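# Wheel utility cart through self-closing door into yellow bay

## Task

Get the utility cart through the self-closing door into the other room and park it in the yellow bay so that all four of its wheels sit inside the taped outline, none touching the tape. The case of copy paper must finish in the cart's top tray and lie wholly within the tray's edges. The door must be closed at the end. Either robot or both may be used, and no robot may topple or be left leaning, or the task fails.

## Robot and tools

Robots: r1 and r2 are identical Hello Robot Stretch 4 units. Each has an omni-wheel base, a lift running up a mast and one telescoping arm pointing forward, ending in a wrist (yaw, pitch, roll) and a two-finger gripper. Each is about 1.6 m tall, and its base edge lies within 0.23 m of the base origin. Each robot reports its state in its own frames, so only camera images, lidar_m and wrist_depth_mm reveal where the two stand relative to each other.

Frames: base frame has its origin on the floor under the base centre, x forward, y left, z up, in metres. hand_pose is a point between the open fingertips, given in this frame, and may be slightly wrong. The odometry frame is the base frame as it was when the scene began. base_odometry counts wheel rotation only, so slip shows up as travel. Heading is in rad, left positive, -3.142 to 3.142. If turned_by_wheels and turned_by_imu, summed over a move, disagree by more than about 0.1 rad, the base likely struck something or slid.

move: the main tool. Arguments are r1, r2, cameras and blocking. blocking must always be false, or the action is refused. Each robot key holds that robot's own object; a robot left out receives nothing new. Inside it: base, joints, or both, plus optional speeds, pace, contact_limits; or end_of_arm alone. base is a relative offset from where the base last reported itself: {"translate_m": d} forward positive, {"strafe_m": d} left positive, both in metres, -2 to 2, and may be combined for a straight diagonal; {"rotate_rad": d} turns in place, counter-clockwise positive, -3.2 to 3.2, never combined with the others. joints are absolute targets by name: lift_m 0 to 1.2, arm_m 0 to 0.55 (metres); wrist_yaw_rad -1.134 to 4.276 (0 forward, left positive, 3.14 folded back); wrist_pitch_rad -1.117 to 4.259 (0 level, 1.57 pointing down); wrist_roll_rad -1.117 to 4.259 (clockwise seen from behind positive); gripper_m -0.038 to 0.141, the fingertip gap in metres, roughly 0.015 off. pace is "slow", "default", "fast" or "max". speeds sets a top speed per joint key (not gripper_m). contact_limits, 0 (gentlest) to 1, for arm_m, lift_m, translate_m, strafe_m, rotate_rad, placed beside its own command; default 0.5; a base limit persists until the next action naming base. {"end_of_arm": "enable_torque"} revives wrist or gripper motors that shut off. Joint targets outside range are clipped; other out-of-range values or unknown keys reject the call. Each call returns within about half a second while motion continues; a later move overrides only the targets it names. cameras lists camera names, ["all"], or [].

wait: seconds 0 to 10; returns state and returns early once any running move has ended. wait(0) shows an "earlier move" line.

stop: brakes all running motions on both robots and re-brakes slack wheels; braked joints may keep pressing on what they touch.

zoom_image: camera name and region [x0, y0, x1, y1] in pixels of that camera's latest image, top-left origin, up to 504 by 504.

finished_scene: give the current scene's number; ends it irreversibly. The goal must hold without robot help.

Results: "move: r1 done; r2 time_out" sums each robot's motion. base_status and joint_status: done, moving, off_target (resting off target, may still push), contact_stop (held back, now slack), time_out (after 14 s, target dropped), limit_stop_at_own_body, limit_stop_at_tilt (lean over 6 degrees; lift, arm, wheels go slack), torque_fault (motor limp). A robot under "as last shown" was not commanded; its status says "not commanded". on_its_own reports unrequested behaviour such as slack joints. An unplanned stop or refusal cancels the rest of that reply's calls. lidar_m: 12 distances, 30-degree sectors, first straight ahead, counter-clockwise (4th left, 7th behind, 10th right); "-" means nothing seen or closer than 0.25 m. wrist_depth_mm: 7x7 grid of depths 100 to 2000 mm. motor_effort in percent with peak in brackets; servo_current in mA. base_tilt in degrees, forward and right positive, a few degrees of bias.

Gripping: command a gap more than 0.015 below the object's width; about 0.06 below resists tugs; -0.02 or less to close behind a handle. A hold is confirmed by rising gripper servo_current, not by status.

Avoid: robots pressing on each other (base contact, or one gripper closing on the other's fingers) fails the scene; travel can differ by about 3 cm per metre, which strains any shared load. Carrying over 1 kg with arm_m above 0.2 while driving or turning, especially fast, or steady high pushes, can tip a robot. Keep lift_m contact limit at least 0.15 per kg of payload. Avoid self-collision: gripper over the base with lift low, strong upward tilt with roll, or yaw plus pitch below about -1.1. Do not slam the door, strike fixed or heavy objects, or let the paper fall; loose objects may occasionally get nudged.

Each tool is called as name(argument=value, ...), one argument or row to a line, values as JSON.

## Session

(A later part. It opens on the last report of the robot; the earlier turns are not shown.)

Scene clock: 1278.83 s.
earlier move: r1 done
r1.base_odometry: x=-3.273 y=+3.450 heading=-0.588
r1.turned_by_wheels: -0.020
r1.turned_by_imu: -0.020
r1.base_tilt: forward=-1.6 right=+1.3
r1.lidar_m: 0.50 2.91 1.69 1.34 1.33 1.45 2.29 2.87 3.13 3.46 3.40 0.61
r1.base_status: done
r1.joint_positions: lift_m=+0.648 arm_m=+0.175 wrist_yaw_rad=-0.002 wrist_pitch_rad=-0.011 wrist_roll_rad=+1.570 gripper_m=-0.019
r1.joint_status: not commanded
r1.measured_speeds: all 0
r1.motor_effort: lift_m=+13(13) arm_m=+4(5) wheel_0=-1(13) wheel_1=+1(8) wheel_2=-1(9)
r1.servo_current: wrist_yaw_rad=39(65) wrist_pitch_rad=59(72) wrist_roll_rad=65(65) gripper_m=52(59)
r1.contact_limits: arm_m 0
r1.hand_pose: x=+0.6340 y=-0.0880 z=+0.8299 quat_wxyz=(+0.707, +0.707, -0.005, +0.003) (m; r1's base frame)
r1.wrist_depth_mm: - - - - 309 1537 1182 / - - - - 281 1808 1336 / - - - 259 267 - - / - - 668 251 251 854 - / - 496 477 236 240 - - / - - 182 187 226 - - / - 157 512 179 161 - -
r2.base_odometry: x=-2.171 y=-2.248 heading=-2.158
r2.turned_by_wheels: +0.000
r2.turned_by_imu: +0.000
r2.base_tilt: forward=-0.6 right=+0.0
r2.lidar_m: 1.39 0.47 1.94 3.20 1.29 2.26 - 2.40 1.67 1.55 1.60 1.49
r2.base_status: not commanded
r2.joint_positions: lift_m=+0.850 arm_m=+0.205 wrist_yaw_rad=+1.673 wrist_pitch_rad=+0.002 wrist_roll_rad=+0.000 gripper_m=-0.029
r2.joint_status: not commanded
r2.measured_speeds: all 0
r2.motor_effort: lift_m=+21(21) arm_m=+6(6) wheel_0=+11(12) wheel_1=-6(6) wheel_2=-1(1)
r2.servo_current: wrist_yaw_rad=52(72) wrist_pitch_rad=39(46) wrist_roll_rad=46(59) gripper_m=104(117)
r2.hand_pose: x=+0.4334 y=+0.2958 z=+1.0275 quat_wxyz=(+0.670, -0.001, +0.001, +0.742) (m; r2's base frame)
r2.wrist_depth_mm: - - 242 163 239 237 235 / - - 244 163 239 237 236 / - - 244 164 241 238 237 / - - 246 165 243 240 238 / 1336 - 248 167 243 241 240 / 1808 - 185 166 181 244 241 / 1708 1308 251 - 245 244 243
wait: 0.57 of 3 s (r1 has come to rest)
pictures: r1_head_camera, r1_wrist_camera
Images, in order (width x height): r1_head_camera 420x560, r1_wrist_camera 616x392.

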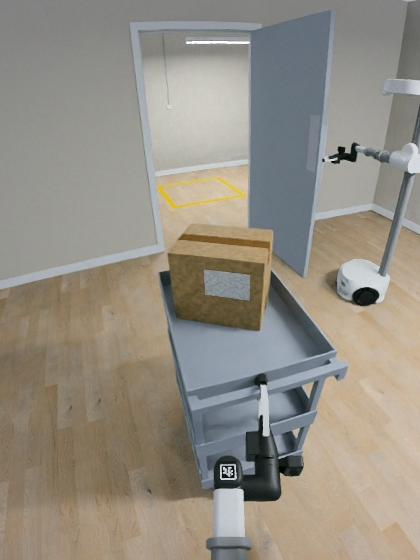

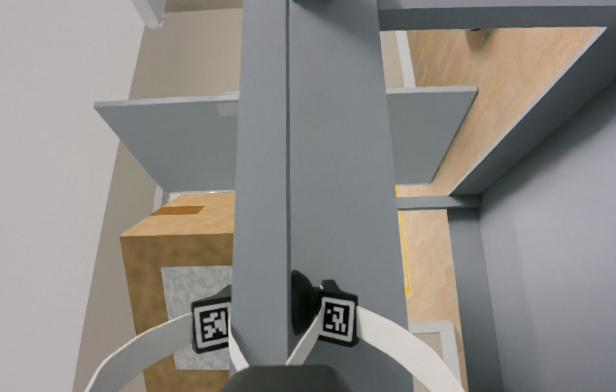

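move(
  blocking=false,
  r1={"base":{"strafe_m":0.17,"translate_m":0.03},"pace":"slow"},
)

wait(
  seconds=4,
)

move(
  blocking=false,
  r1={"base":{"rotate_rad":-0.12},"pace":"slow"},
)

wait(
  seconds=3,
)

move(
  blocking=false,
  r1={"base":{"strafe_m":0.15,"translate_m":0.03},"pace":"slow"},
)

wait(
  seconds=4,
)

move(
  blocking=false,
  r1={"base":{"rotate_rad":-0.12},"pace":"slow"},
)

wait(
  seconds=3,
)

move(
  blocking=false,
  r1={"base":{"strafe_m":0.12,"translate_m":0.03},"pace":"slow"},
)

wait(
  seconds=4,
  cameras=["r1_head_camera","r1_wrist_camera"],
)

Scene clock: 1301.50 s.
move: r1 moving
r1.base_odometry: x=-3.264 y=+3.460 heading=-0.588
r1.turned_by_wheels: -0.001
r1.turned_by_imu: -0.001
r1.base_tilt: forward=-1.7 right=+1.3
r1.lidar_m: 0.51 2.91 1.66 1.34 1.32 1.44 2.28 2.86 3.15 3.44 3.39 0.63
r1.base_status: translate_m moving; strafe_m moving
r1.joint_positions: lift_m=+0.648 arm_m=+0.175 wrist_yaw_rad=-0.002 wrist_pitch_rad=-0.011 wrist_roll_rad=+1.570 gripper_m=-0.019
r1.joint_status: not commanded
r1.measured_speeds: translate_m=+0.009 strafe_m=+0.051 rotate_rad=+0.001 lift_m=+0.000 arm_m=+0.000 wrist_yaw_rad=+0.000 wrist_pitch_rad=+0.000 wrist_roll_rad=+0.000
r1.motor_effort: lift_m=+13(13) arm_m=+4(5) wheel_0=-10(10) wheel_1=+5(8) wheel_2=-5(5)
r1.servo_current: wrist_yaw_rad=46(59) wrist_pitch_rad=65(65) wrist_roll_rad=59(59) gripper_m=59(59)
r1.contact_limits: arm_m 0
r1.hand_pose: x=+0.6340 y=-0.0880 z=+0.8299 quat_wxyz=(+0.707, +0.707, -0.005, +0.003) (m; r1's base frame)
r1.wrist_depth_mm: - - - - 310 1499 1255 / - - - - 281 1863 1336 / - - - 258 265 - - / - - 668 249 251 854 - / - 492 477 236 239 - - / - - 181 186 227 - - / - 157 517 179 161 - -
r2: as last shown
r2.base_tilt: forward=-0.7 right=+0.0
r2.lidar_m: 1.37 0.47 1.91 3.18 1.30 2.23 - 2.39 1.64 1.55 1.60 1.47
r2.motor_effort: lift_m=+21(21) arm_m=+5(6) wheel_0=+12(12) wheel_1=-6(6) wheel_2=-1(1)
r2.servo_current: wrist_yaw_rad=59(65) wrist_pitch_rad=39(46) wrist_roll_rad=33(52) gripper_m=104(111)
r2.wrist_depth_mm: - - 243 162 239 236 235 / - - 245 163 239 238 236 / - - 245 165 242 238 238 / - - 247 165 243 241 240 / 1308 - 248 167 243 241 240 / 1756 - 185 166 181 243 241 / 1708 1281 251 - 246 242 243
pictures: none

Scene clock: 1303.93 s.
earlier move: r1 done
r1.base_odometry: x=-3.154 y=+3.575 heading=-0.588
r1.turned_by_wheels: +0.000
r1.turned_by_imu: +0.000
r1.base_tilt: forward=-1.6 right=+1.3
r1.lidar_m: 0.54 2.82 1.49 1.19 1.17 1.29 2.03 2.95 3.25 3.58 3.53 0.60
r1.base_status: done
r1.joint_positions: lift_m=+0.648 arm_m=+0.175 wrist_yaw_rad=-0.002 wrist_pitch_rad=-0.011 wrist_roll_rad=+1.570 gripper_m=-0.019
r1.joint_status: not commanded
r1.measured_speeds: all 0
r1.motor_effort: lift_m=+13(13) arm_m=+0(5) wheel_0=-7(12) wheel_1=+1(8) wheel_2=-2(7)
r1.servo_current: wrist_yaw_rad=59(65) wrist_pitch_rad=65(65) wrist_roll_rad=52(65) gripper_m=52(59)
r1.contact_limits: arm_m 0
r1.hand_pose: x=+0.6341 y=-0.0880 z=+0.8299 quat_wxyz=(+0.707, +0.707, -0.005, +0.003) (m; r1's base frame)
r1.wrist_depth_mm: - - - 243 243 1863 1308 / - - - 240 239 1863 - / - - 597 237 236 - - / - 484 480 235 235 - - / - - 504 233 232 - - / - - 181 186 229 - - / - 156 - 154 160 - -
r2.base_odometry: x=-2.171 y=-2.248 heading=-2.158
r2.turned_by_wheels: +0.000
r2.turned_by_imu: +0.000
r2.base_tilt: forward=-0.7 right=+0.1
r2.lidar_m: 1.37 0.46 1.94 1.58 1.29 4.22 - 2.37 1.64 1.55 1.59 1.49
r2.base_status: not commanded
r2.joint_positions: lift_m=+0.850 arm_m=+0.205 wrist_yaw_rad=+1.673 wrist_pitch_rad=+0.002 wrist_roll_rad=+0.000 gripper_m=-0.029
r2.joint_status: not commanded
r2.measured_speeds: all 0
r2.motor_effort: lift_m=+21(21) arm_m=+5(6) wheel_0=+11(12) wheel_1=-6(6) wheel_2=-1(1)
r2.servo_current: wrist_yaw_rad=52(72) wrist_pitch_rad=39(46) wrist_roll_rad=52(59) gripper_m=111(117)
r2.hand_pose: x=+0.4334 y=+0.2958 z=+1.0275 quat_wxyz=(+0.670, -0.001, +0.001, +0.742) (m; r2's base frame)
r2.wrist_depth_mm: - - 243 162 238 236 235 / - - 244 163 239 236 236 / - - 246 164 241 239 237 / - - 247 165 242 240 239 / 1366 1661 248 167 244 243 239 / - - 185 166 181 243 241 / 1576 1281 251 - 246 243 243
wait: 2.43 of 4 s (r1 has come to rest)
pictures: none

Scene clock: 1304.43 s.
move: r1 moving
r1.base_odometry: x=-3.154 y=+3.575 heading=-0.689
r1.turned_by_wheels: -0.101
r1.turned_by_imu: -0.101
r1.base_tilt: forward=-1.6 right=+1.3
r1.lidar_m: 0.51 2.82 1.62 1.21 1.17 1.25 1.78 2.97 3.08 3.66 3.54 0.63
r1.base_status: rotate_rad moving
r1.joint_positions: lift_m=+0.648 arm_m=+0.175 wrist_yaw_rad=+0.007 wrist_pitch_rad=-0.011 wrist_roll_rad=+1.570 gripper_m=-0.019
r1.joint_status: not commanded
r1.measured_speeds: translate_m=+0.001 strafe_m=-0.001 rotate_rad=-0.225 lift_m=+0.000 arm_m=+0.000 wrist_yaw_rad=+0.000 wrist_pitch_rad=+0.000 wrist_roll_rad=+0.000
r1.motor_effort: lift_m=+13(13) arm_m=+4(4) wheel_0=+10(14) wheel_1=+2(7) wheel_2=+6(11)
r1.servo_current: wrist_yaw_rad=65(65) wrist_pitch_rad=59(72) wrist_roll_rad=52(72) gripper_m=59(59)
r1.contact_limits: arm_m 0
r1.hand_pose: x=+0.6348 y=-0.0855 z=+0.8299 quat_wxyz=(+0.707, +0.707, -0.002, +0.006) (m; r1's base frame)
r1.wrist_depth_mm: - - - 260 259 1808 1336 / - - - 252 252 1863 - / - - - 246 247 831 - / - 585 488 240 241 - - / - 504 488 234 236 - - / - - 183 191 229 - - / - 156 554 178 159 - -
r2: as last shown
r2.base_tilt: forward=-0.7 right=+0.0
r2.lidar_m: 1.39 0.47 1.93 1.61 1.29 4.24 - 2.38 1.66 1.55 1.59 1.47
r2.servo_current: wrist_yaw_rad=59(65) wrist_pitch_rad=39(46) wrist_roll_rad=46(59) gripper_m=117(117)
r2.wrist_depth_mm: - - 243 162 239 236 235 / - - 244 163 240 236 236 / - - 246 164 242 239 237 / - - 247 164 241 240 238 / 1336 1618 248 167 243 241 239 / - - 186 166 181 243 241 / 1576 1255 251 - 246 243 242
pictures: none

Scene clock: 1304.97 s.
earlier move: r1 done
r1.base_odometry: x=-3.154 y=+3.575 heading=-0.709
r1.turned_by_wheels: -0.020
r1.turned_by_imu: -0.020
r1.base_tilt: forward=-1.6 right=+1.3
r1.lidar_m: 0.52 2.83 1.66 1.21 1.17 1.23 1.72 2.97 3.11 3.68 3.53 0.59
r1.base_status: done
r1.joint_positions: lift_m=+0.648 arm_m=+0.175 wrist_yaw_rad=-0.002 wrist_pitch_rad=-0.011 wrist_roll_rad=+1.570 gripper_m=-0.019
r1.joint_status: not commanded
r1.measured_speeds: all 0
r1.motor_effort: lift_m=+13(13) arm_m=+4(4) wheel_0=-1(14) wheel_1=-1(7) wheel_2=-1(11)
r1.servo_current: wrist_yaw_rad=33(65) wrist_pitch_rad=65(72) wrist_roll_rad=52(72) gripper_m=52(59)
r1.contact_limits: arm_m 0
r1.hand_pose: x=+0.6341 y=-0.0880 z=+0.8299 quat_wxyz=(+0.707, +0.707, -0.005, +0.003) (m; r1's base frame)
r1.wrist_depth_mm: - - - - 301 1661 1182 / - - - - 273 1863 1308 / - - - 257 258 - - / - - 597 247 247 - - / - 496 484 236 239 - - / - - 182 186 227 - - / - 156 525 179 160 - -
r2.base_odometry: x=-2.171 y=-2.248 heading=-2.158
r2.turned_by_wheels: +0.000
r2.turned_by_imu: +0.000
r2.base_tilt: forward=-0.7 right=+0.0
r2.lidar_m: 1.38 0.47 1.91 1.62 1.27 4.27 - 2.35 1.63 1.53 1.59 1.49
r2.base_status: not commanded
r2.joint_positions: lift_m=+0.850 arm_m=+0.205 wrist_yaw_rad=+1.673 wrist_pitch_rad=+0.002 wrist_roll_rad=+0.000 gripper_m=-0.029
r2.joint_status: not commanded
r2.measured_speeds: all 0
r2.motor_effort: lift_m=+21(21) arm_m=+6(6) wheel_0=+12(12) wheel_1=-6(6) wheel_2=-1(1)
r2.servo_current: wrist_yaw_rad=39(65) wrist_pitch_rad=39(46) wrist_roll_rad=46(59) gripper_m=104(117)
r2.hand_pose: x=+0.4334 y=+0.2958 z=+1.0275 quat_wxyz=(+0.670, -0.001, +0.001, +0.742) (m; r2's base frame)
r2.wrist_depth_mm: - - 243 163 238 236 235 / - - 244 163 240 238 236 / - - 246 164 241 239 237 / - - 248 165 242 240 238 / 1336 - 249 167 244 242 240 / 1808 - 185 167 181 243 241 / 1618 1255 250 - 247 243 243
wait: 0.53 of 3 s (r1 has come to rest)
pictures: none

Scene clock: 1305.47 s.
move: r1 moving
r1.base_odometry: x=-3.144 y=+3.583 heading=-0.709
r1.turned_by_wheels: -0.001
r1.turned_by_imu: -0.001
r1.base_tilt: forward=-1.6 right=+1.3
r1.lidar_m: 0.52 2.82 1.64 1.21 1.15 1.22 1.71 2.98 3.12 3.71 3.55 0.63
r1.base_status: translate_m moving; strafe_m moving
r1.joint_positions: lift_m=+0.648 arm_m=+0.175 wrist_yaw_rad=-0.002 wrist_pitch_rad=-0.011 wrist_roll_rad=+1.570 gripper_m=-0.019
r1.joint_status: not commanded
r1.measured_speeds: translate_m=+0.009 strafe_m=+0.051 rotate_rad=+0.003 lift_m=+0.000 arm_m=+0.000 wrist_yaw_rad=+0.000 wrist_pitch_rad=+0.000 wrist_roll_rad=+0.000
r1.motor_effort: lift_m=+13(13) arm_m=+4(4) wheel_0=-8(10) wheel_1=+4(7) wheel_2=-3(4)
r1.servo_current: wrist_yaw_rad=52(59) wrist_pitch_rad=65(65) wrist_roll_rad=46(59) gripper_m=46(52)
r1.contact_limits: arm_m 0
r1.hand_pose: x=+0.6341 y=-0.0880 z=+0.8299 quat_wxyz=(+0.707, +0.707, -0.005, +0.003) (m; r1's base frame)
r1.wrist_depth_mm: - - - - 301 1661 1229 / - - - 206 271 1863 1366 / - - - 256 258 - - / - - 585 247 246 - - / - 488 480 236 238 - - / - - 183 186 227 - - / - 156 525 179 160 - -
r2: as last shown
r2.lidar_m: 1.38 0.44 1.92 1.62 1.29 4.22 - 2.37 1.66 1.54 1.60 1.49
r2.motor_effort: lift_m=+21(21) arm_m=+5(6) wheel_0=+12(12) wheel_1=-6(6) wheel_2=-1(1)
r2.servo_current: wrist_yaw_rad=46(65) wrist_pitch_rad=39(46) wrist_roll_rad=46(59) gripper_m=104(111)
r2.wrist_depth_mm: - - 243 162 239 237 235 / - - 244 163 239 237 236 / - - 246 164 240 239 238 / - - 246 164 243 240 239 / 1397 - 249 167 244 241 240 / 1863 - 185 166 181 243 242 / 1618 1255 251 - 246 243 243
pictures: none

Scene clock: 1307.73 s.
earlier move: r1 done
r1.base_odometry: x=-3.034 y=+3.669 heading=-0.709
r1.turned_by_wheels: +0.000
r1.turned_by_imu: +0.001
r1.base_tilt: forward=-1.6 right=+1.2
r1.lidar_m: 0.54 2.71 1.50 1.11 1.05 1.12 1.50 3.06 3.21 3.79 3.64 0.59
r1.base_status: done
r1.joint_positions: lift_m=+0.648 arm_m=+0.175 wrist_yaw_rad=-0.002 wrist_pitch_rad=-0.011 wrist_roll_rad=+1.570 gripper_m=-0.019
r1.joint_status: not commanded
r1.measured_speeds: all 0
r1.motor_effort: lift_m=+13(13) arm_m=+4(4) wheel_0=-6(10) wheel_1=+2(8) wheel_2=-4(9)
r1.servo_current: wrist_yaw_rad=33(65) wrist_pitch_rad=65(72) wrist_roll_rad=39(65) gripper_m=52(59)
r1.contact_limits: arm_m 0
r1.hand_pose: x=+0.6340 y=-0.0881 z=+0.8299 quat_wxyz=(+0.707, +0.707, -0.005, +0.003) (m; r1's base frame)
r1.wrist_depth_mm: - - - 239 239 1708 1308 / - - - 236 236 - - / - - 580 235 234 - - / - 480 469 233 232 - - / - - 508 230 229 - - / - - 183 186 228 - - / - 157 597 169 153 - -
r2.base_odometry: x=-2.171 y=-2.248 heading=-2.158
r2.turned_by_wheels: +0.000
r2.turned_by_imu: +0.000
r2.base_tilt: forward=-0.7 right=+0.0
r2.lidar_m: 1.37 0.45 1.94 1.51 1.27 4.26 - 2.37 1.66 1.55 1.60 1.51
r2.base_status: not commanded
r2.joint_positions: lift_m=+0.850 arm_m=+0.205 wrist_yaw_rad=+1.673 wrist_pitch_rad=+0.002 wrist_roll_rad=+0.000 gripper_m=-0.029
r2.joint_status: not commanded
r2.measured_speeds: all 0
r2.motor_effort: lift_m=+21(21) arm_m=+6(6) wheel_0=+12(12) wheel_1=-6(6) wheel_2=-1(1)
r2.servo_current: wrist_yaw_rad=65(65) wrist_pitch_rad=39(52) wrist_roll_rad=46(65) gripper_m=111(117)
r2.hand_pose: x=+0.4334 y=+0.2958 z=+1.0275 quat_wxyz=(+0.670, -0.001, +0.001, +0.742) (m; r2's base frame)
r2.wrist_depth_mm: - - 242 163 239 236 236 / - - 243 163 240 239 236 / - - 246 164 242 239 237 / - - 246 164 242 241 238 / 1464 1863 248 167 245 241 240 / 1576 - 183 166 181 243 241 / 1808 142 251 - 246 244 243
wait: 2.27 of 4 s (r1 has come to rest)
pictures: none

Scene clock: 1308.23 s.
move: r1 moving
r1.base_odometry: x=-3.034 y=+3.669 heading=-0.810
r1.turned_by_wheels: -0.100
r1.turned_by_imu: -0.101
r1.base_tilt: forward=-1.6 right=+1.3
r1.lidar_m: 0.52 2.72 1.68 1.13 1.05 1.09 1.42 3.06 3.12 3.89 3.64 0.61
r1.base_status: rotate_rad moving
r1.joint_positions: lift_m=+0.648 arm_m=+0.175 wrist_yaw_rad=+0.005 wrist_pitch_rad=-0.011 wrist_roll_rad=+1.570 gripper_m=-0.019
r1.joint_status: not commanded
r1.measured_speeds: translate_m=+0.000 strafe_m=-0.003 rotate_rad=-0.224 lift_m=+0.000 arm_m=+0.000 wrist_yaw_rad=+0.000 wrist_pitch_rad=+0.000 wrist_roll_rad=+0.000
r1.motor_effort: lift_m=+13(13) arm_m=+4(4) wheel_0=+10(13) wheel_1=+6(8) wheel_2=+6(7)
r1.servo_current: wrist_yaw_rad=46(65) wrist_pitch_rad=65(72) wrist_roll_rad=39(59) gripper_m=52(59)
r1.contact_limits: arm_m 0
r1.hand_pose: x=+0.6346 y=-0.0860 z=+0.8299 quat_wxyz=(+0.707, +0.707, -0.002, +0.006) (m; r1's base frame)
r1.wrist_depth_mm: - - - 257 258 1708 1336 / - - - 251 251 1863 - / - - - 246 245 854 - / - 574 484 240 239 - - / - 504 492 234 234 - - / - - 183 187 228 - - / - 157 559 179 160 - -
r2: as last shown
r2.lidar_m: 1.39 0.47 1.93 1.49 1.27 4.23 - 2.37 1.66 1.55 1.58 1.46
r2.motor_effort: lift_m=+21(21) arm_m=+6(6) wheel_0=+11(12) wheel_1=-6(6) wheel_2=-1(1)
r2.servo_current: wrist_yaw_rad=52(65) wrist_pitch_rad=39(46) wrist_roll_rad=52(59) gripper_m=111(117)
r2.wrist_depth_mm: - - 243 162 238 237 236 / - - 243 163 239 237 236 / - - 246 164 241 240 238 / - - 247 164 244 240 238 / 1366 1618 249 167 244 242 239 / - - 185 166 181 243 241 / 1537 142 251 - 247 244 243
pictures: none

Scene clock: 1308.80 s.
earlier move: r1 done
r1.base_odometry: x=-3.034 y=+3.669 heading=-0.829
r1.turned_by_wheels: -0.020
r1.turned_by_imu: -0.020
r1.base_tilt: forward=-1.6 right=+1.3
r1.lidar_m: 0.52 2.72 1.71 1.14 1.05 1.07 1.38 3.06 3.13 3.90 3.65 0.59
r1.base_status: done
r1.joint_positions: lift_m=+0.648 arm_m=+0.175 wrist_yaw_rad=-0.002 wrist_pitch_rad=-0.011 wrist_roll_rad=+1.570 gripper_m=-0.019
r1.joint_status: not commanded
r1.measured_speeds: all 0
r1.motor_effort: lift_m=+13(13) arm_m=+4(4) wheel_0=+0(13) wheel_1=+0(8) wheel_2=-3(7)
r1.servo_current: wrist_yaw_rad=59(72) wrist_pitch_rad=59(72) wrist_roll_rad=39(59) gripper_m=59(59)
r1.contact_limits: arm_m 0
r1.hand_pose: x=+0.6340 y=-0.0880 z=+0.8299 quat_wxyz=(+0.707, +0.707, -0.005, +0.003) (m; r1's base frame)
r1.wrist_depth_mm: - - - - 301 1708 1205 / - - - 262 272 1756 1366 / - - - 255 258 - - / - - 591 247 246 - - / - 492 477 235 236 - - / - - 182 187 226 - - / - 156 525 179 161 - -
r2.base_odometry: x=-2.171 y=-2.248 heading=-2.158
r2.turned_by_wheels: +0.000
r2.turned_by_imu: +0.000
r2.base_tilt: forward=-0.7 right=+0.0
r2.lidar_m: 1.38 0.46 1.94 1.54 1.29 4.25 - 2.39 1.64 1.56 1.61 1.48
r2.base_status: not commanded
r2.joint_positions: lift_m=+0.850 arm_m=+0.205 wrist_yaw_rad=+1.673 wrist_pitch_rad=+0.002 wrist_roll_rad=+0.000 gripper_m=-0.029
r2.joint_status: not commanded
r2.measured_speeds: all 0
r2.motor_effort: lift_m=+21(21) arm_m=+6(6) wheel_0=+11(12) wheel_1=-6(6) wheel_2=-1(1)
r2.servo_current: wrist_yaw_rad=52(65) wrist_pitch_rad=33(46) wrist_roll_rad=39(59) gripper_m=104(117)
r2.hand_pose: x=+0.4334 y=+0.2958 z=+1.0275 quat_wxyz=(+0.670, -0.001, +0.001, +0.742) (m; r2's base frame)
r2.wrist_depth_mm: - - 243 163 238 237 235 / - - 245 163 240 237 236 / - - 246 164 241 239 238 / - - 247 164 243 241 239 / 1336 1576 250 167 243 241 239 / - 1921 185 166 181 242 241 / 1661 1308 251 - 246 243 243
wait: 0.57 of 3 s (r1 has come to rest)
pictures: none

Scene clock: 1309.30 s.
move: r1 moving
r1.base_odometry: x=-3.022 y=+3.675 heading=-0.830
r1.turned_by_wheels: +0.000
r1.turned_by_imu: +0.000
r1.base_tilt: forward=-1.6 right=+1.2
r1.lidar_m: 0.52 2.70 1.70 1.15 1.05 1.09 1.34 3.08 3.11 3.94 3.65 0.64
r1.base_status: translate_m moving; strafe_m moving
r1.joint_positions: lift_m=+0.648 arm_m=+0.175 wrist_yaw_rad=-0.002 wrist_pitch_rad=-0.011 wrist_roll_rad=+1.570 gripper_m=-0.019
r1.joint_status: not commanded
r1.measured_speeds: translate_m=+0.012 strafe_m=+0.050 rotate_rad=+0.002 lift_m=+0.000 arm_m=+0.000 wrist_yaw_rad=+0.000 wrist_pitch_rad=+0.000 wrist_roll_rad=+0.000
r1.motor_effort: lift_m=+13(13) arm_m=+4(5) wheel_0=-9(9) wheel_1=+9(9) wheel_2=-6(7)
r1.servo_current: wrist_yaw_rad=59(59) wrist_pitch_rad=65(65) wrist_roll_rad=39(59) gripper_m=52(59)
r1.contact_limits: arm_m 0
r1.hand_pose: x=+0.6340 y=-0.0880 z=+0.8299 quat_wxyz=(+0.707, +0.707, -0.005, +0.003) (m; r1's base frame)
r1.wrist_depth_mm: - - - - 301 1661 1281 / - - - 263 271 1756 1336 / - - - 257 259 - - / - - 591 246 246 - - / - 492 484 234 237 - - / - - 182 187 226 - - / - 156 525 179 160 - -
r2: as last shown
r2.base_tilt: forward=-0.6 right=+0.0
r2.lidar_m: 1.38 0.47 1.94 1.50 1.28 4.25 - 2.41 1.65 1.55 1.58 1.49
r2.motor_effort: lift_m=+21(21) arm_m=+5(6) wheel_0=+11(12) wheel_1=-6(6) wheel_2=-1(1)
r2.servo_current: wrist_yaw_rad=52(65) wrist_pitch_rad=33(46) wrist_roll_rad=52(52) gripper_m=117(117)
r2.wrist_depth_mm: - - 243 162 239 236 236 / - - 244 163 240 237 236 / - - 245 165 241 239 237 / - - 247 165 244 240 239 / 1366 1576 249 167 244 242 239 / - 1863 185 166 181 243 241 / 1756 1281 252 - 246 243 243
pictures: none

Scene clock: 1311.27 s.
earlier move: r1 done
r1.base_odometry: x=-2.925 y=+3.728 heading=-0.830
r1.turned_by_wheels: +0.000
r1.turned_by_imu: +0.000
r1.base_tilt: forward=-1.6 right=+1.3
r1.lidar_m: 0.55 2.64 1.62 1.05 0.98 0.99 1.31 2.93 3.24 4.01 3.72 0.61
r1.base_status: done
r1.joint_positions: lift_m=+0.648 arm_m=+0.175 wrist_yaw_rad=-0.002 wrist_pitch_rad=-0.011 wrist_roll_rad=+1.570 gripper_m=-0.019
r1.joint_status: not commanded
r1.measured_speeds: all 0
r1.motor_effort: lift_m=+13(13) arm_m=+4(5) wheel_0=-4(10) wheel_1=+1(9) wheel_2=-3(7)
r1.servo_current: wrist_yaw_rad=59(72) wrist_pitch_rad=52(72) wrist_roll_rad=78(78) gripper_m=52(59)
r1.contact_limits: arm_m 0
r1.hand_pose: x=+0.6340 y=-0.0881 z=+0.8299 quat_wxyz=(+0.707, +0.707, -0.005, +0.003) (m; r1's base frame)
r1.wrist_depth_mm: - - - 250 250 1708 1308 / - - - 245 245 1863 - / - - 661 239 240 - - / - 512 477 236 236 - - / - 517 500 232 231 - - / - - 183 185 228 - - / - 157 580 179 153 - -
r2.base_odometry: x=-2.171 y=-2.248 heading=-2.158
r2.turned_by_wheels: +0.000
r2.turned_by_imu: +0.000
r2.base_tilt: forward=-0.6 right=+0.1
r2.lidar_m: 1.38 0.47 1.94 1.46 1.28 4.26 - 2.39 1.65 1.55 1.60 1.48
r2.base_status: not commanded
r2.joint_positions: lift_m=+0.850 arm_m=+0.205 wrist_yaw_rad=+1.673 wrist_pitch_rad=+0.002 wrist_roll_rad=+0.000 gripper_m=-0.029
r2.joint_status: not commanded
r2.measured_speeds: all 0
r2.motor_effort: lift_m=+20(21) arm_m=+5(6) wheel_0=+12(12) wheel_1=-6(6) wheel_2=-1(1)
r2.servo_current: wrist_yaw_rad=59(65) wrist_pitch_rad=46(46) wrist_roll_rad=46(59) gripper_m=111(117)
r2.hand_pose: x=+0.4334 y=+0.2958 z=+1.0275 quat_wxyz=(+0.670, -0.001, +0.001, +0.742) (m; r2's base frame)
r2.wrist_depth_mm: - - 243 162 239 236 235 / - - 244 163 240 237 236 / - - 245 164 242 239 238 / - - 247 165 243 241 238 / 1464 1537 248 167 243 241 240 / 1661 - 185 167 181 243 243 / - 142 251 - 246 243 242
wait: 1.97 of 4 s (r1 has come to rest)
pictures: r1_head_camera, r1_wrist_camera
Images, in order (width x height): r1_head_camera 420x560, r1_wrist_camera 616x392.

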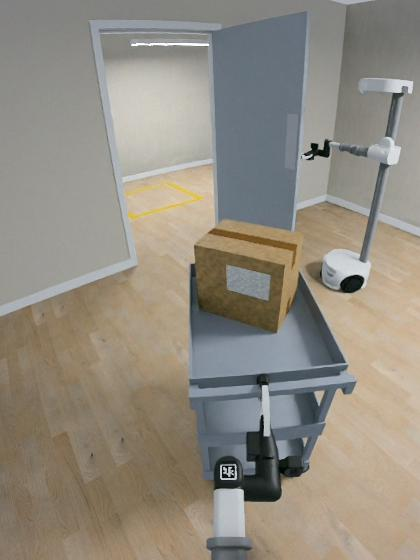

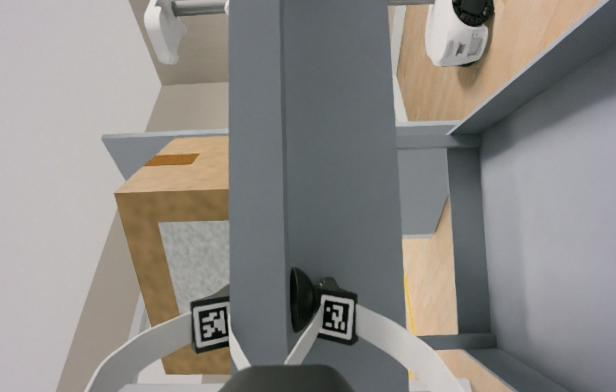

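move(
  blocking=false,
  r1={"base":{"rotate_rad":-0.12},"pace":"slow"},
)

wait(
  seconds=3,
)

move(
  blocking=false,
  r1={"base":{"strafe_m":0.15,"translate_m":0.03},"pace":"slow"},
)

wait(
  seconds=4,
)

move(
  blocking=false,
  r1={"base":{"rotate_rad":-0.12},"pace":"slow"},
)

wait(
  seconds=3,
)

move(
  blocking=false,
  r1={"base":{"strafe_m":0.15,"translate_m":0.03},"pace":"slow"},
)

wait(
  seconds=4,
)

move(
  blocking=false,
  r1={"base":{"translate_m":0.4},"pace":"slow"},
)

wait(
  seconds=6,
  cameras=["r1_head_camera","r1_wrist_camera"],
)

Scene clock: 1325.13 s.
move: r1 moving
r1.base_odometry: x=-2.925 y=+3.728 heading=-0.930
r1.turned_by_wheels: -0.100
r1.turned_by_imu: -0.101
r1.base_tilt: forward=-1.6 right=+1.3
r1.lidar_m: 0.53 2.63 1.81 1.11 0.97 0.99 1.20 2.31 3.18 3.81 3.72 0.63
r1.base_status: rotate_rad moving
r1.joint_positions: lift_m=+0.648 arm_m=+0.175 wrist_yaw_rad=+0.006 wrist_pitch_rad=-0.011 wrist_roll_rad=+1.570 gripper_m=-0.019
r1.joint_status: not commanded
r1.measured_speeds: translate_m=-0.001 strafe_m=-0.002 rotate_rad=-0.221 lift_m=+0.000 arm_m=+0.000 wrist_yaw_rad=+0.000 wrist_pitch_rad=+0.000 wrist_roll_rad=+0.000
r1.motor_effort: lift_m=+13(13) arm_m=+5(5) wheel_0=+13(13) wheel_1=+4(9) wheel_2=+6(10)
r1.servo_current: wrist_yaw_rad=59(65) wrist_pitch_rad=65(65) wrist_roll_rad=59(65) gripper_m=52(52)
r1.contact_limits: arm_m 0
r1.hand_pose: x=+0.6347 y=-0.0858 z=+0.8299 quat_wxyz=(+0.707, +0.707, -0.002, +0.006) (m; r1's base frame)
r1.wrist_depth_mm: - - - 263 266 1756 1229 / - - - 257 258 1708 - / - - - 249 250 - - / - - 517 242 242 - - / - 496 480 235 236 - - / - - 183 190 229 - - / - 157 180 182 151 - -
r2: as last shown
r2.base_tilt: forward=-0.7 right=+0.0
r2.lidar_m: 1.39 0.45 1.93 1.49 1.28 4.25 - 2.39 1.65 1.54 1.57 1.49
r2.motor_effort: lift_m=+21(21) arm_m=+6(6) wheel_0=+12(12) wheel_1=-6(6) wheel_2=-1(1)
r2.servo_current: wrist_yaw_rad=52(59) wrist_pitch_rad=39(46) wrist_roll_rad=39(59) gripper_m=104(117)
r2.wrist_depth_mm: - - 244 162 238 236 235 / - - 245 163 240 237 236 / - - 245 164 242 239 237 / - - 247 165 242 241 238 / 1464 1499 248 167 243 242 239 / 1618 - 185 166 181 242 241 / 1756 142 251 - 246 244 242
pictures: none

Scene clock: 1325.70 s.
earlier move: r1 done
r1.base_odometry: x=-2.925 y=+3.728 heading=-0.950
r1.turned_by_wheels: -0.019
r1.turned_by_imu: -0.019
r1.base_tilt: forward=-1.6 right=+1.2
r1.lidar_m: 0.51 2.60 1.86 1.12 0.97 0.98 1.19 2.23 3.15 3.78 3.73 0.63
r1.base_status: done
r1.joint_positions: lift_m=+0.648 arm_m=+0.175 wrist_yaw_rad=-0.001 wrist_pitch_rad=-0.011 wrist_roll_rad=+1.570 gripper_m=-0.019
r1.joint_status: not commanded
r1.measured_speeds: all 0
r1.motor_effort: lift_m=+13(13) arm_m=+5(5) wheel_0=+2(13) wheel_1=+3(9) wheel_2=-2(10)
r1.servo_current: wrist_yaw_rad=52(65) wrist_pitch_rad=52(72) wrist_roll_rad=65(65) gripper_m=52(59)
r1.contact_limits: arm_m 0
r1.hand_pose: x=+0.6341 y=-0.0877 z=+0.8299 quat_wxyz=(+0.707, +0.707, -0.004, +0.004) (m; r1's base frame)
r1.wrist_depth_mm: - - - - 304 319 1205 / - - - - 281 1808 1229 / - - - 258 266 1863 - / - - 683 249 250 - - / - 500 477 236 239 - - / - - 181 186 227 - - / - 151 504 179 160 - -
r2.base_odometry: x=-2.171 y=-2.248 heading=-2.158
r2.turned_by_wheels: +0.000
r2.turned_by_imu: +0.000
r2.base_tilt: forward=-0.7 right=+0.1
r2.lidar_m: 1.38 0.46 1.95 1.51 1.27 4.24 - 2.36 1.66 1.54 1.57 1.48
r2.base_status: not commanded
r2.joint_positions: lift_m=+0.850 arm_m=+0.205 wrist_yaw_rad=+1.673 wrist_pitch_rad=+0.002 wrist_roll_rad=+0.000 gripper_m=-0.029
r2.joint_status: not commanded
r2.measured_speeds: all 0
r2.motor_effort: lift_m=+21(21) arm_m=+6(6) wheel_0=+12(12) wheel_1=-6(6) wheel_2=-1(1)
r2.servo_current: wrist_yaw_rad=59(59) wrist_pitch_rad=46(46) wrist_roll_rad=52(59) gripper_m=104(117)
r2.hand_pose: x=+0.4334 y=+0.2958 z=+1.0275 quat_wxyz=(+0.670, -0.001, +0.001, +0.742) (m; r2's base frame)
r2.wrist_depth_mm: - - 243 162 238 237 235 / - - 243 163 240 238 236 / - - 245 164 242 239 236 / - - 246 165 242 240 239 / 1397 1808 249 168 244 242 241 / 1618 - 185 167 181 243 241 / 1537 142 251 - 246 243 243
wait: 0.57 of 3 s (r1 has come to rest)
pictures: none

Scene clock: 1326.20 s.
move: r1 moving
r1.base_odometry: x=-2.913 y=+3.733 heading=-0.950
r1.turned_by_wheels: -0.001
r1.turned_by_imu: -0.001
r1.base_tilt: forward=-1.6 right=+1.2
r1.lidar_m: 0.52 2.63 1.87 1.11 0.97 0.98 1.18 2.21 3.16 3.79 3.74 0.61
r1.base_status: translate_m moving; strafe_m moving
r1.joint_positions: lift_m=+0.648 arm_m=+0.175 wrist_yaw_rad=-0.001 wrist_pitch_rad=-0.011 wrist_roll_rad=+1.570 gripper_m=-0.019
r1.joint_status: not commanded
r1.measured_speeds: translate_m=+0.011 strafe_m=+0.050 rotate_rad=+0.001 lift_m=+0.000 arm_m=+0.000 wrist_yaw_rad=+0.000 wrist_pitch_rad=+0.000 wrist_roll_rad=+0.000
r1.motor_effort: lift_m=+13(13) arm_m=+5(5) wheel_0=-8(8) wheel_1=+7(8) wheel_2=-5(6)
r1.servo_current: wrist_yaw_rad=33(59) wrist_pitch_rad=59(65) wrist_roll_rad=59(65) gripper_m=52(52)
r1.contact_limits: arm_m 0
r1.hand_pose: x=+0.6341 y=-0.0877 z=+0.8299 quat_wxyz=(+0.707, +0.707, -0.004, +0.004) (m; r1's base frame)
r1.wrist_depth_mm: - - - - 306 320 1182 / - - - - 281 1708 1308 / - - - 259 266 1863 - / - - 683 249 250 866 - / - 500 477 237 240 - - / - - 182 187 227 - - / - 151 508 179 160 - -
r2: as last shown
r2.base_tilt: forward=-0.6 right=+0.0
r2.lidar_m: 1.36 0.46 1.92 1.49 1.29 4.24 - 2.37 1.65 1.55 1.60 1.48
r2.motor_effort: lift_m=+21(21) arm_m=+5(6) wheel_0=+11(12) wheel_1=-6(6) wheel_2=-1(1)
r2.servo_current: wrist_yaw_rad=59(65) wrist_pitch_rad=39(46) wrist_roll_rad=46(59) gripper_m=111(111)
r2.wrist_depth_mm: - - 243 162 239 236 236 / - - 245 163 239 236 236 / - - 246 164 242 239 238 / - - 246 164 243 240 239 / 1397 1921 248 167 244 243 240 / 1576 - 185 166 181 243 241 / 1537 142 251 - 246 243 243
pictures: none

Scene clock: 1328.47 s.
earlier move: r1 done
r1.base_odometry: x=-2.786 y=+3.791 heading=-0.950
r1.turned_by_wheels: +0.000
r1.turned_by_imu: +0.000
r1.base_tilt: forward=-1.6 right=+1.3
r1.lidar_m: 0.52 2.50 1.72 1.01 0.89 0.90 1.07 1.98 3.27 3.92 3.82 0.59
r1.base_status: done
r1.joint_positions: lift_m=+0.648 arm_m=+0.175 wrist_yaw_rad=-0.002 wrist_pitch_rad=-0.011 wrist_roll_rad=+1.570 gripper_m=-0.019
r1.joint_status: not commanded
r1.measured_speeds: all 0
r1.motor_effort: lift_m=+13(13) arm_m=+4(5) wheel_0=-6(12) wheel_1=+2(8) wheel_2=-3(7)
r1.servo_current: wrist_yaw_rad=46(65) wrist_pitch_rad=65(72) wrist_roll_rad=46(72) gripper_m=52(65)
r1.contact_limits: arm_m 0
r1.hand_pose: x=+0.6341 y=-0.0879 z=+0.8299 quat_wxyz=(+0.707, +0.707, -0.005, +0.003) (m; r1's base frame)
r1.wrist_depth_mm: - - - 255 256 1756 1308 / - - - 248 250 1863 - / - - - 243 243 - - / - - 469 237 239 - - / - 508 488 233 234 - - / - - 182 186 228 - - / - 156 569 179 151 - -
r2.base_odometry: x=-2.171 y=-2.248 heading=-2.158
r2.turned_by_wheels: +0.000
r2.turned_by_imu: +0.000
r2.base_tilt: forward=-0.7 right=+0.1
r2.lidar_m: 1.38 0.45 1.93 1.41 1.29 4.24 - 2.37 1.66 1.55 1.57 1.46
r2.base_status: not commanded
r2.joint_positions: lift_m=+0.850 arm_m=+0.205 wrist_yaw_rad=+1.673 wrist_pitch_rad=+0.002 wrist_roll_rad=+0.000 gripper_m=-0.029
r2.joint_status: not commanded
r2.measured_speeds: all 0
r2.motor_effort: lift_m=+21(21) arm_m=+6(6) wheel_0=+12(12) wheel_1=-6(6) wheel_2=-1(1)
r2.servo_current: wrist_yaw_rad=59(72) wrist_pitch_rad=39(46) wrist_roll_rad=33(59) gripper_m=111(117)
r2.hand_pose: x=+0.4334 y=+0.2958 z=+1.0275 quat_wxyz=(+0.670, -0.001, +0.001, +0.742) (m; r2's base frame)
r2.wrist_depth_mm: - - 243 162 238 236 236 / - - 244 163 239 237 236 / - - 246 164 241 239 236 / - 1464 247 164 243 241 238 / - 1430 248 167 244 241 240 / - 1863 185 166 181 243 241 / - 142 251 - 246 242 243
wait: 2.27 of 4 s (r1 has come to rest)
pictures: none

Scene clock: 1328.97 s.
move: r1 moving
r1.base_odometry: x=-2.786 y=+3.791 heading=-1.051
r1.turned_by_wheels: -0.100
r1.turned_by_imu: -0.101
r1.base_tilt: forward=-1.6 right=+1.3
r1.lidar_m: 0.52 2.52 2.04 1.07 0.90 0.89 1.01 1.65 3.29 3.69 3.82 0.62
r1.base_status: rotate_rad moving
r1.joint_positions: lift_m=+0.648 arm_m=+0.175 wrist_yaw_rad=+0.006 wrist_pitch_rad=-0.011 wrist_roll_rad=+1.570 gripper_m=-0.019
r1.joint_status: not commanded
r1.measured_speeds: translate_m=+0.001 strafe_m=-0.001 rotate_rad=-0.224 lift_m=+0.000 arm_m=+0.000 wrist_yaw_rad=+0.000 wrist_pitch_rad=+0.000 wrist_roll_rad=+0.000
r1.motor_effort: lift_m=+13(13) arm_m=+4(4) wheel_0=+12(12) wheel_1=+6(8) wheel_2=+7(10)
r1.servo_current: wrist_yaw_rad=39(52) wrist_pitch_rad=65(72) wrist_roll_rad=59(59) gripper_m=52(59)
r1.contact_limits: arm_m 0
r1.hand_pose: x=+0.6348 y=-0.0856 z=+0.8299 quat_wxyz=(+0.707, +0.707, -0.002, +0.006) (m; r1's base frame)
r1.wrist_depth_mm: - - - - 294 1708 1255 / - - - 260 267 1756 1366 / - - - 255 254 - - / - - 517 245 244 - - / - 496 477 236 239 - - / - - 183 191 229 - - / - 156 530 178 159 - -
r2: as last shown
r2.lidar_m: 1.37 0.47 1.92 1.44 1.28 4.25 - 2.38 1.64 1.53 1.61 1.46
r2.motor_effort: lift_m=+21(21) arm_m=+6(6) wheel_0=+11(12) wheel_1=-6(6) wheel_2=-1(1)
r2.servo_current: wrist_yaw_rad=65(65) wrist_pitch_rad=33(46) wrist_roll_rad=39(52) gripper_m=111(111)
r2.wrist_depth_mm: - - 243 162 239 236 235 / - - 244 163 239 237 236 / - - 246 165 241 239 238 / - 1499 246 164 243 240 239 / - 1430 247 167 245 241 240 / - 1756 185 166 181 243 241 / - 142 251 - 246 244 244
pictures: none

Scene clock: 1329.53 s.
earlier move: r1 done
r1.base_odometry: x=-2.786 y=+3.791 heading=-1.070
r1.turned_by_wheels: -0.019
r1.turned_by_imu: -0.020
r1.base_tilt: forward=-1.6 right=+1.2
r1.lidar_m: 0.52 2.54 2.10 1.11 0.90 0.89 0.99 1.59 3.28 3.66 3.84 0.62
r1.base_status: done
r1.joint_positions: lift_m=+0.648 arm_m=+0.175 wrist_yaw_rad=-0.001 wrist_pitch_rad=-0.011 wrist_roll_rad=+1.570 gripper_m=-0.019
r1.joint_status: not commanded
r1.measured_speeds: all 0
r1.motor_effort: lift_m=+13(13) arm_m=+4(4) wheel_0=-1(12) wheel_1=+1(8) wheel_2=+0(10)
r1.servo_current: wrist_yaw_rad=39(72) wrist_pitch_rad=65(72) wrist_roll_rad=65(65) gripper_m=46(59)
r1.contact_limits: arm_m 0
r1.hand_pose: x=+0.6342 y=-0.0876 z=+0.8299 quat_wxyz=(+0.707, +0.707, -0.004, +0.004) (m; r1's base frame)
r1.wrist_depth_mm: - - - - 309 315 1138 / - - - - 1983 1863 1336 / - - - 259 268 1863 - / - - - 252 253 - - / - 535 477 236 241 - - / - 500 182 187 227 - - / - 156 504 179 160 - -
r2.base_odometry: x=-2.171 y=-2.248 heading=-2.158
r2.turned_by_wheels: +0.000
r2.turned_by_imu: +0.000
r2.base_tilt: forward=-0.7 right=+0.1
r2.lidar_m: 1.38 0.47 1.93 1.44 1.29 4.25 - 2.37 1.65 1.54 1.59 1.46
r2.base_status: not commanded
r2.joint_positions: lift_m=+0.850 arm_m=+0.205 wrist_yaw_rad=+1.673 wrist_pitch_rad=+0.002 wrist_roll_rad=+0.000 gripper_m=-0.029
r2.joint_status: not commanded
r2.measured_speeds: all 0
r2.motor_effort: lift_m=+21(21) arm_m=+6(6) wheel_0=+12(12) wheel_1=-6(6) wheel_2=-1(1)
r2.servo_current: wrist_yaw_rad=52(65) wrist_pitch_rad=39(46) wrist_roll_rad=46(52) gripper_m=111(117)
r2.hand_pose: x=+0.4334 y=+0.2958 z=+1.0275 quat_wxyz=(+0.670, -0.001, +0.001, +0.742) (m; r2's base frame)
r2.wrist_depth_mm: - - 243 163 239 236 236 / - - 244 163 239 238 236 / - - 245 164 241 239 237 / - - 247 165 242 239 238 / 1576 1430 248 167 244 241 240 / - - 185 166 181 243 240 / - 1255 250 - 246 243 243
wait: 0.57 of 3 s (r1 has come to rest)
pictures: none

Scene clock: 1330.03 s.
move: r1 moving
r1.base_odometry: x=-2.773 y=+3.795 heading=-1.071
r1.turned_by_wheels: -0.001
r1.turned_by_imu: -0.001
r1.base_tilt: forward=-1.6 right=+1.3
r1.lidar_m: 0.50 2.50 2.11 1.10 0.90 0.86 1.02 1.55 3.29 3.67 3.84 0.62
r1.base_status: translate_m moving; strafe_m moving
r1.joint_positions: lift_m=+0.648 arm_m=+0.175 wrist_yaw_rad=-0.001 wrist_pitch_rad=-0.011 wrist_roll_rad=+1.570 gripper_m=-0.019
r1.joint_status: not commanded
r1.measured_speeds: translate_m=+0.010 strafe_m=+0.050 rotate_rad=+0.000 lift_m=+0.000 arm_m=+0.000 wrist_yaw_rad=+0.000 wrist_pitch_rad=+0.000 wrist_roll_rad=+0.000
r1.motor_effort: lift_m=+13(13) arm_m=+4(4) wheel_0=-8(11) wheel_1=+4(6) wheel_2=-5(5)
r1.servo_current: wrist_yaw_rad=59(59) wrist_pitch_rad=65(72) wrist_roll_rad=52(65) gripper_m=52(65)
r1.contact_limits: arm_m 0
r1.hand_pose: x=+0.6341 y=-0.0877 z=+0.8299 quat_wxyz=(+0.707, +0.707, -0.004, +0.004) (m; r1's base frame)
r1.wrist_depth_mm: - - - - 307 1499 1182 / - - - - 1921 1808 1255 / - - - 259 267 1863 - / - - - 250 253 - - / - 530 477 238 240 - - / - - 181 186 227 - - / - 151 508 179 161 - -
r2: as last shown
r2.lidar_m: 1.39 0.45 1.94 1.46 1.26 4.23 - 2.36 1.66 1.54 1.60 1.48
r2.motor_effort: lift_m=+21(21) arm_m=+5(6) wheel_0=+12(12) wheel_1=-6(6) wheel_2=-1(1)
r2.servo_current: wrist_yaw_rad=59(59) wrist_pitch_rad=39(46) wrist_roll_rad=52(65) gripper_m=111(117)
r2.wrist_depth_mm: - - 242 162 238 236 236 / - - 244 163 239 238 236 / - - 246 164 241 239 237 / - - 247 165 242 240 239 / 1576 1430 247 167 244 242 240 / - - 185 166 181 243 241 / - 1255 250 - 246 242 243
pictures: none

Scene clock: 1332.30 s.
earlier move: r1 done
r1.base_odometry: x=-2.640 y=+3.836 heading=-1.071
r1.turned_by_wheels: +0.000
r1.turned_by_imu: +0.001
r1.base_tilt: forward=-1.6 right=+1.3
r1.lidar_m: 0.52 2.39 1.93 1.00 0.81 0.81 0.93 1.51 3.41 3.81 3.91 0.61
r1.base_status: done
r1.joint_positions: lift_m=+0.648 arm_m=+0.175 wrist_yaw_rad=-0.002 wrist_pitch_rad=-0.011 wrist_roll_rad=+1.570 gripper_m=-0.019
r1.joint_status: not commanded
r1.measured_speeds: all 0
r1.motor_effort: lift_m=+13(13) arm_m=+4(4) wheel_0=-6(12) wheel_1=+2(7) wheel_2=-3(8)
r1.servo_current: wrist_yaw_rad=39(72) wrist_pitch_rad=59(72) wrist_roll_rad=46(65) gripper_m=52(65)
r1.contact_limits: arm_m 0
r1.hand_pose: x=+0.6341 y=-0.0880 z=+0.8299 quat_wxyz=(+0.707, +0.707, -0.005, +0.003) (m; r1's base frame)
r1.wrist_depth_mm: - - - 264 266 1808 1229 / - - - 256 259 1863 - / - - - 247 249 1921 - / - - 517 242 242 - - / - 500 484 234 236 - - / - - 182 185 227 - - / - 157 544 223 152 - -
r2.base_odometry: x=-2.171 y=-2.248 heading=-2.158
r2.turned_by_wheels: +0.000
r2.turned_by_imu: +0.000
r2.base_tilt: forward=-0.7 right=+0.0
r2.lidar_m: 1.38 0.45 1.94 1.37 1.27 4.22 - 2.37 1.65 1.54 1.58 1.48
r2.base_status: not commanded
r2.joint_positions: lift_m=+0.850 arm_m=+0.205 wrist_yaw_rad=+1.673 wrist_pitch_rad=+0.002 wrist_roll_rad=+0.000 gripper_m=-0.029
r2.joint_status: not commanded
r2.measured_speeds: all 0
r2.motor_effort: lift_m=+21(21) arm_m=+6(6) wheel_0=+12(12) wheel_1=-6(6) wheel_2=-1(1)
r2.servo_current: wrist_yaw_rad=52(72) wrist_pitch_rad=39(52) wrist_roll_rad=46(65) gripper_m=111(124)
r2.hand_pose: x=+0.4334 y=+0.2958 z=+1.0275 quat_wxyz=(+0.670, -0.001, +0.001, +0.742) (m; r2's base frame)
r2.wrist_depth_mm: - - 242 162 238 236 236 / - - 245 163 240 238 237 / - - 246 165 241 239 236 / - 1464 246 165 243 241 238 / - 1430 248 167 244 241 240 / - 1983 184 166 181 243 241 / - 143 251 - 246 242 243
wait: 2.27 of 4 s (r1 has come to rest)
pictures: none

Scene clock: 1332.80 s.
move: r1 moving
r1.base_odometry: x=-2.634 y=+3.826 heading=-1.070
r1.turned_by_wheels: +0.000
r1.turned_by_imu: +0.000
r1.base_tilt: forward=-1.6 right=+1.2
r1.lidar_m: 0.53 2.40 1.96 1.02 0.83 0.81 0.92 1.54 3.43 3.82 3.92 0.60
r1.base_status: translate_m moving
r1.joint_positions: lift_m=+0.648 arm_m=+0.175 wrist_yaw_rad=-0.002 wrist_pitch_rad=-0.011 wrist_roll_rad=+1.570 gripper_m=-0.019
r1.joint_status: not commanded
r1.measured_speeds: translate_m=+0.049 strafe_m=+0.000 rotate_rad=+0.001 lift_m=+0.000 arm_m=+0.000 wrist_yaw_rad=+0.000 wrist_pitch_rad=+0.000 wrist_roll_rad=+0.000
r1.motor_effort: lift_m=+13(13) arm_m=+4(4) wheel_0=+5(6) wheel_1=+5(6) wheel_2=-8(11)
r1.servo_current: wrist_yaw_rad=46(52) wrist_pitch_rad=59(72) wrist_roll_rad=52(52) gripper_m=52(52)
r1.contact_limits: arm_m 0
r1.hand_pose: x=+0.6341 y=-0.0880 z=+0.8299 quat_wxyz=(+0.707, +0.707, -0.005, +0.003) (m; r1's base frame)
r1.wrist_depth_mm: - - - - 300 1808 1255 / - - - 258 260 1863 - / - - - 251 250 - - / - - 530 242 242 - - / - 500 480 235 236 - - / - - 181 191 227 - - / - 157 535 182 159 - -
r2: as last shown
r2.base_tilt: forward=-0.6 right=+0.1
r2.lidar_m: 1.38 0.46 1.93 1.34 1.25 4.25 - 2.38 1.66 1.55 1.59 1.46
r2.servo_current: wrist_yaw_rad=52(65) wrist_pitch_rad=46(46) wrist_roll_rad=33(65) gripper_m=104(117)
r2.wrist_depth_mm: - - 243 162 238 237 235 / - - 244 163 239 237 236 / - - 245 164 241 239 237 / - 1430 246 165 243 240 239 / - 1397 248 167 244 243 240 / - 1756 184 166 181 243 241 / - 1255 251 - 246 241 242
pictures: none

Scene clock: 1337.57 s.
earlier move: r1 done
r1.base_odometry: x=-2.448 y=+3.486 heading=-1.070
r1.turned_by_wheels: +0.001
r1.turned_by_imu: +0.002
r1.base_tilt: forward=-1.6 right=+1.3
r1.lidar_m: 0.47 0.57 2.13 1.35 1.12 1.13 1.29 2.02 3.66 4.09 3.61 0.68
r1.base_status: done
r1.joint_positions: lift_m=+0.648 arm_m=+0.175 wrist_yaw_rad=+0.001 wrist_pitch_rad=-0.011 wrist_roll_rad=+1.570 gripper_m=-0.019
r1.joint_status: not commanded
r1.measured_speeds: all 0
r1.motor_effort: lift_m=+13(13) arm_m=+4(4) wheel_0=+7(12) wheel_1=+4(8) wheel_2=-1(11)
r1.servo_current: wrist_yaw_rad=52(72) wrist_pitch_rad=59(72) wrist_roll_rad=52(65) gripper_m=59(59)
r1.contact_limits: arm_m 0
r1.hand_pose: x=+0.6343 y=-0.0871 z=+0.8299 quat_wxyz=(+0.707, +0.707, -0.004, +0.004) (m; r1's base frame)
r1.wrist_depth_mm: - - 1618 303 - 1464 1281 / - - - - 351 359 351 / - - - - 315 1808 1336 / - - - 212 271 1618 - / - - - 251 253 - - / - - 183 189 229 - - / - 157 455 179 159 - -
r2.base_odometry: x=-2.171 y=-2.248 heading=-2.158
r2.turned_by_wheels: +0.000
r2.turned_by_imu: +0.001
r2.base_tilt: forward=-0.7 right=+0.1
r2.lidar_m: 1.38 0.46 1.93 1.15 1.28 4.25 - 2.34 1.65 1.54 1.59 1.46
r2.base_status: not commanded
r2.joint_positions: lift_m=+0.850 arm_m=+0.205 wrist_yaw_rad=+1.673 wrist_pitch_rad=+0.002 wrist_roll_rad=+0.000 gripper_m=-0.029
r2.joint_status: not commanded
r2.measured_speeds: all 0
r2.motor_effort: lift_m=+21(21) arm_m=+6(6) wheel_0=+11(12) wheel_1=-6(6) wheel_2=-1(1)
r2.servo_current: wrist_yaw_rad=52(65) wrist_pitch_rad=39(46) wrist_roll_rad=59(65) gripper_m=117(117)
r2.hand_pose: x=+0.4334 y=+0.2958 z=+1.0275 quat_wxyz=(+0.670, -0.001, +0.001, +0.742) (m; r2's base frame)
r2.wrist_depth_mm: - - 242 162 239 236 235 / - - 245 163 240 238 236 / - - 246 165 242 239 237 / - - 247 165 242 241 238 / - 1756 249 167 244 241 241 / - - 184 166 181 243 242 / - 1336 250 - 246 243 242
wait: 4.77 of 6 s (r1 has come to rest)
pictures: r1_head_camera, r1_wrist_camera
Images, in order (width x height): r1_head_camera 420x560, r1_wrist_camera 616x392.

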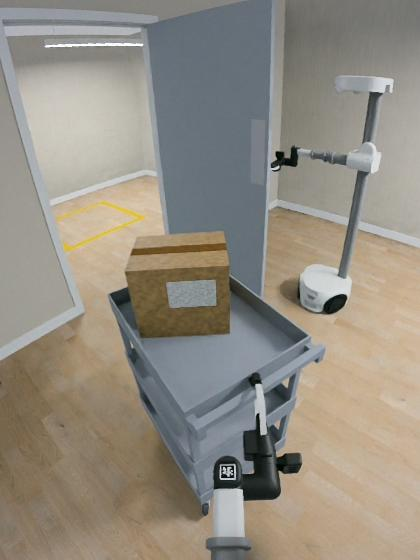

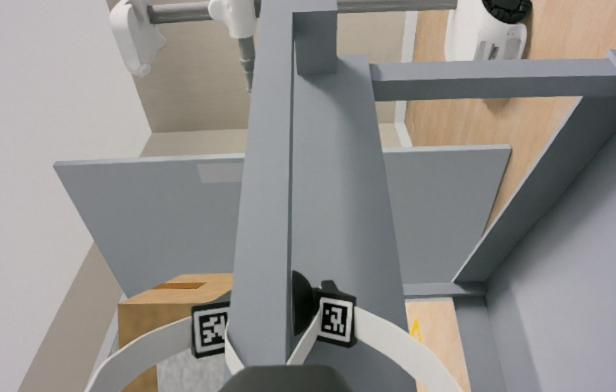

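move(
  blocking=false,
  r1={"base":{"strafe_m":0.34,"translate_m":0.04},"pace":"slow"},
)

wait(
  seconds=6,
  cameras=["r1_head_camera","r1_wrist_camera"],
)

Scene clock: 1354.43 s.
move: r1 moving
r1.base_odometry: x=-2.435 y=+3.491 heading=-1.070
r1.turned_by_wheels: +0.000
r1.turned_by_imu: +0.000
r1.base_tilt: forward=-1.6 right=+1.3
r1.lidar_m: 0.45 0.65 2.10 1.38 1.11 1.11 1.26 2.01 3.68 4.12 3.63 0.64
r1.base_status: translate_m moving; strafe_m moving
r1.joint_positions: lift_m=+0.648 arm_m=+0.175 wrist_yaw_rad=+0.001 wrist_pitch_rad=-0.011 wrist_roll_rad=+1.570 gripper_m=-0.019
r1.joint_status: not commanded
r1.measured_speeds: translate_m=+0.006 strafe_m=+0.052 rotate_rad=+0.002 lift_m=+0.000 arm_m=+0.000 wrist_yaw_rad=+0.000 wrist_pitch_rad=+0.000 wrist_roll_rad=+0.000
r1.motor_effort: lift_m=+13(13) arm_m=+4(4) wheel_0=-7(9) wheel_1=+7(8) wheel_2=-2(3)
r1.servo_current: wrist_yaw_rad=26(65) wrist_pitch_rad=59(72) wrist_roll_rad=33(59) gripper_m=59(59)
r1.contact_limits: arm_m 0
r1.hand_pose: x=+0.6343 y=-0.0871 z=+0.8299 quat_wxyz=(+0.707, +0.707, -0.004, +0.004) (m; r1's base frame)
r1.wrist_depth_mm: - - 1618 310 - 1464 1255 / - - - - 359 362 362 / - - - - - 1863 1366 / - - - - 274 1618 - / - - - 250 248 - - / - - 182 187 228 - - / - 156 455 178 160 - -
r2: as last shown
r2.turned_by_imu: +0.000
r2.base_tilt: forward=-0.6 right=+0.0
r2.lidar_m: 1.38 0.47 1.94 1.14 1.28 4.26 - 2.41 1.65 1.55 1.59 1.48
r2.motor_effort: lift_m=+21(21) arm_m=+5(6) wheel_0=+11(12) wheel_1=-6(6) wheel_2=-1(1)
r2.servo_current: wrist_yaw_rad=65(65) wrist_pitch_rad=46(46) wrist_roll_rad=59(59) gripper_m=104(117)
r2.wrist_depth_mm: - - 242 163 238 236 236 / - - 244 163 239 237 236 / - - 246 164 241 238 237 / - - 247 164 242 241 238 / - - 248 167 244 242 240 / - - 184 166 181 244 242 / - 1308 251 - 246 243 243
pictures: none

Scene clock: 1358.57 s.
earlier move: r1 done
r1.base_odometry: x=-2.131 y=+3.614 heading=-1.070
r1.turned_by_wheels: +0.000
r1.turned_by_imu: +0.000
r1.base_tilt: forward=-1.6 right=+1.3
r1.lidar_m: 0.53 1.84 1.82 1.15 0.93 0.93 1.06 1.72 3.96 4.41 3.81 0.63
r1.base_status: done
r1.joint_positions: lift_m=+0.648 arm_m=+0.175 wrist_yaw_rad=-0.005 wrist_pitch_rad=-0.011 wrist_roll_rad=+1.570 gripper_m=-0.019
r1.joint_status: not commanded
r1.measured_speeds: all 0
r1.motor_effort: lift_m=+13(13) arm_m=-3(4) wheel_0=-5(15) wheel_1=+2(8) wheel_2=-1(8)
r1.servo_current: wrist_yaw_rad=59(78) wrist_pitch_rad=65(72) wrist_roll_rad=52(65) gripper_m=46(59)
r1.contact_limits: arm_m 0
r1.hand_pose: x=+0.6338 y=-0.0888 z=+0.8300 quat_wxyz=(+0.707, +0.707, -0.006, +0.002) (m; r1's base frame)
r1.wrist_depth_mm: - - - - 309 1576 1281 / - - - - 276 1808 1336 / - - - 259 259 - - / - - 580 249 248 - - / - 492 480 237 240 - - / - 1921 182 187 228 - - / 1808 149 517 182 159 - -
r2.base_odometry: x=-2.171 y=-2.248 heading=-2.158
r2.turned_by_wheels: +0.000
r2.turned_by_imu: +0.001
r2.base_tilt: forward=-0.7 right=+0.0
r2.lidar_m: 1.37 0.46 1.95 1.17 2.07 4.23 - 2.37 1.63 1.55 1.61 1.47
r2.base_status: not commanded
r2.joint_positions: lift_m=+0.850 arm_m=+0.205 wrist_yaw_rad=+1.673 wrist_pitch_rad=+0.002 wrist_roll_rad=+0.000 gripper_m=-0.029
r2.joint_status: not commanded
r2.measured_speeds: all 0
r2.motor_effort: lift_m=+21(21) arm_m=+6(6) wheel_0=+12(12) wheel_1=-6(6) wheel_2=-1(1)
r2.servo_current: wrist_yaw_rad=46(65) wrist_pitch_rad=39(46) wrist_roll_rad=46(65) gripper_m=111(117)
r2.hand_pose: x=+0.4334 y=+0.2958 z=+1.0275 quat_wxyz=(+0.670, -0.001, +0.001, +0.742) (m; r2's base frame)
r2.wrist_depth_mm: - - 243 162 238 236 235 / - - 244 163 239 238 236 / - - 246 164 242 239 237 / - - 247 165 243 241 239 / - - 248 167 245 242 239 / - - 185 166 181 243 241 / - - 251 - 246 243 243
wait: 4.13 of 6 s (r1 has come to rest)
pictures: r1_head_camera, r1_wrist_camera
Images, in order (width x height): r1_head_camera 420x560, r1_wrist_camera 616x392.

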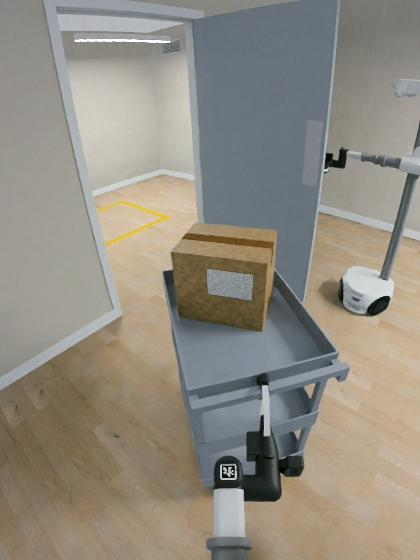

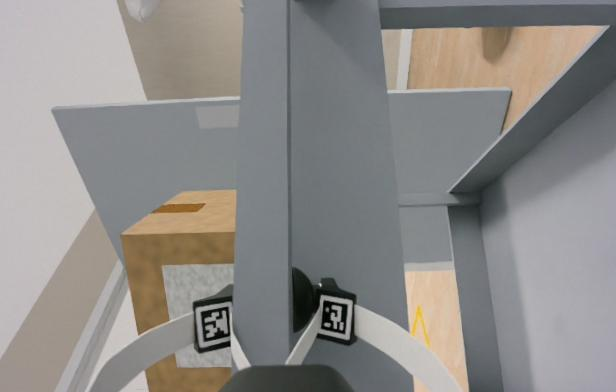

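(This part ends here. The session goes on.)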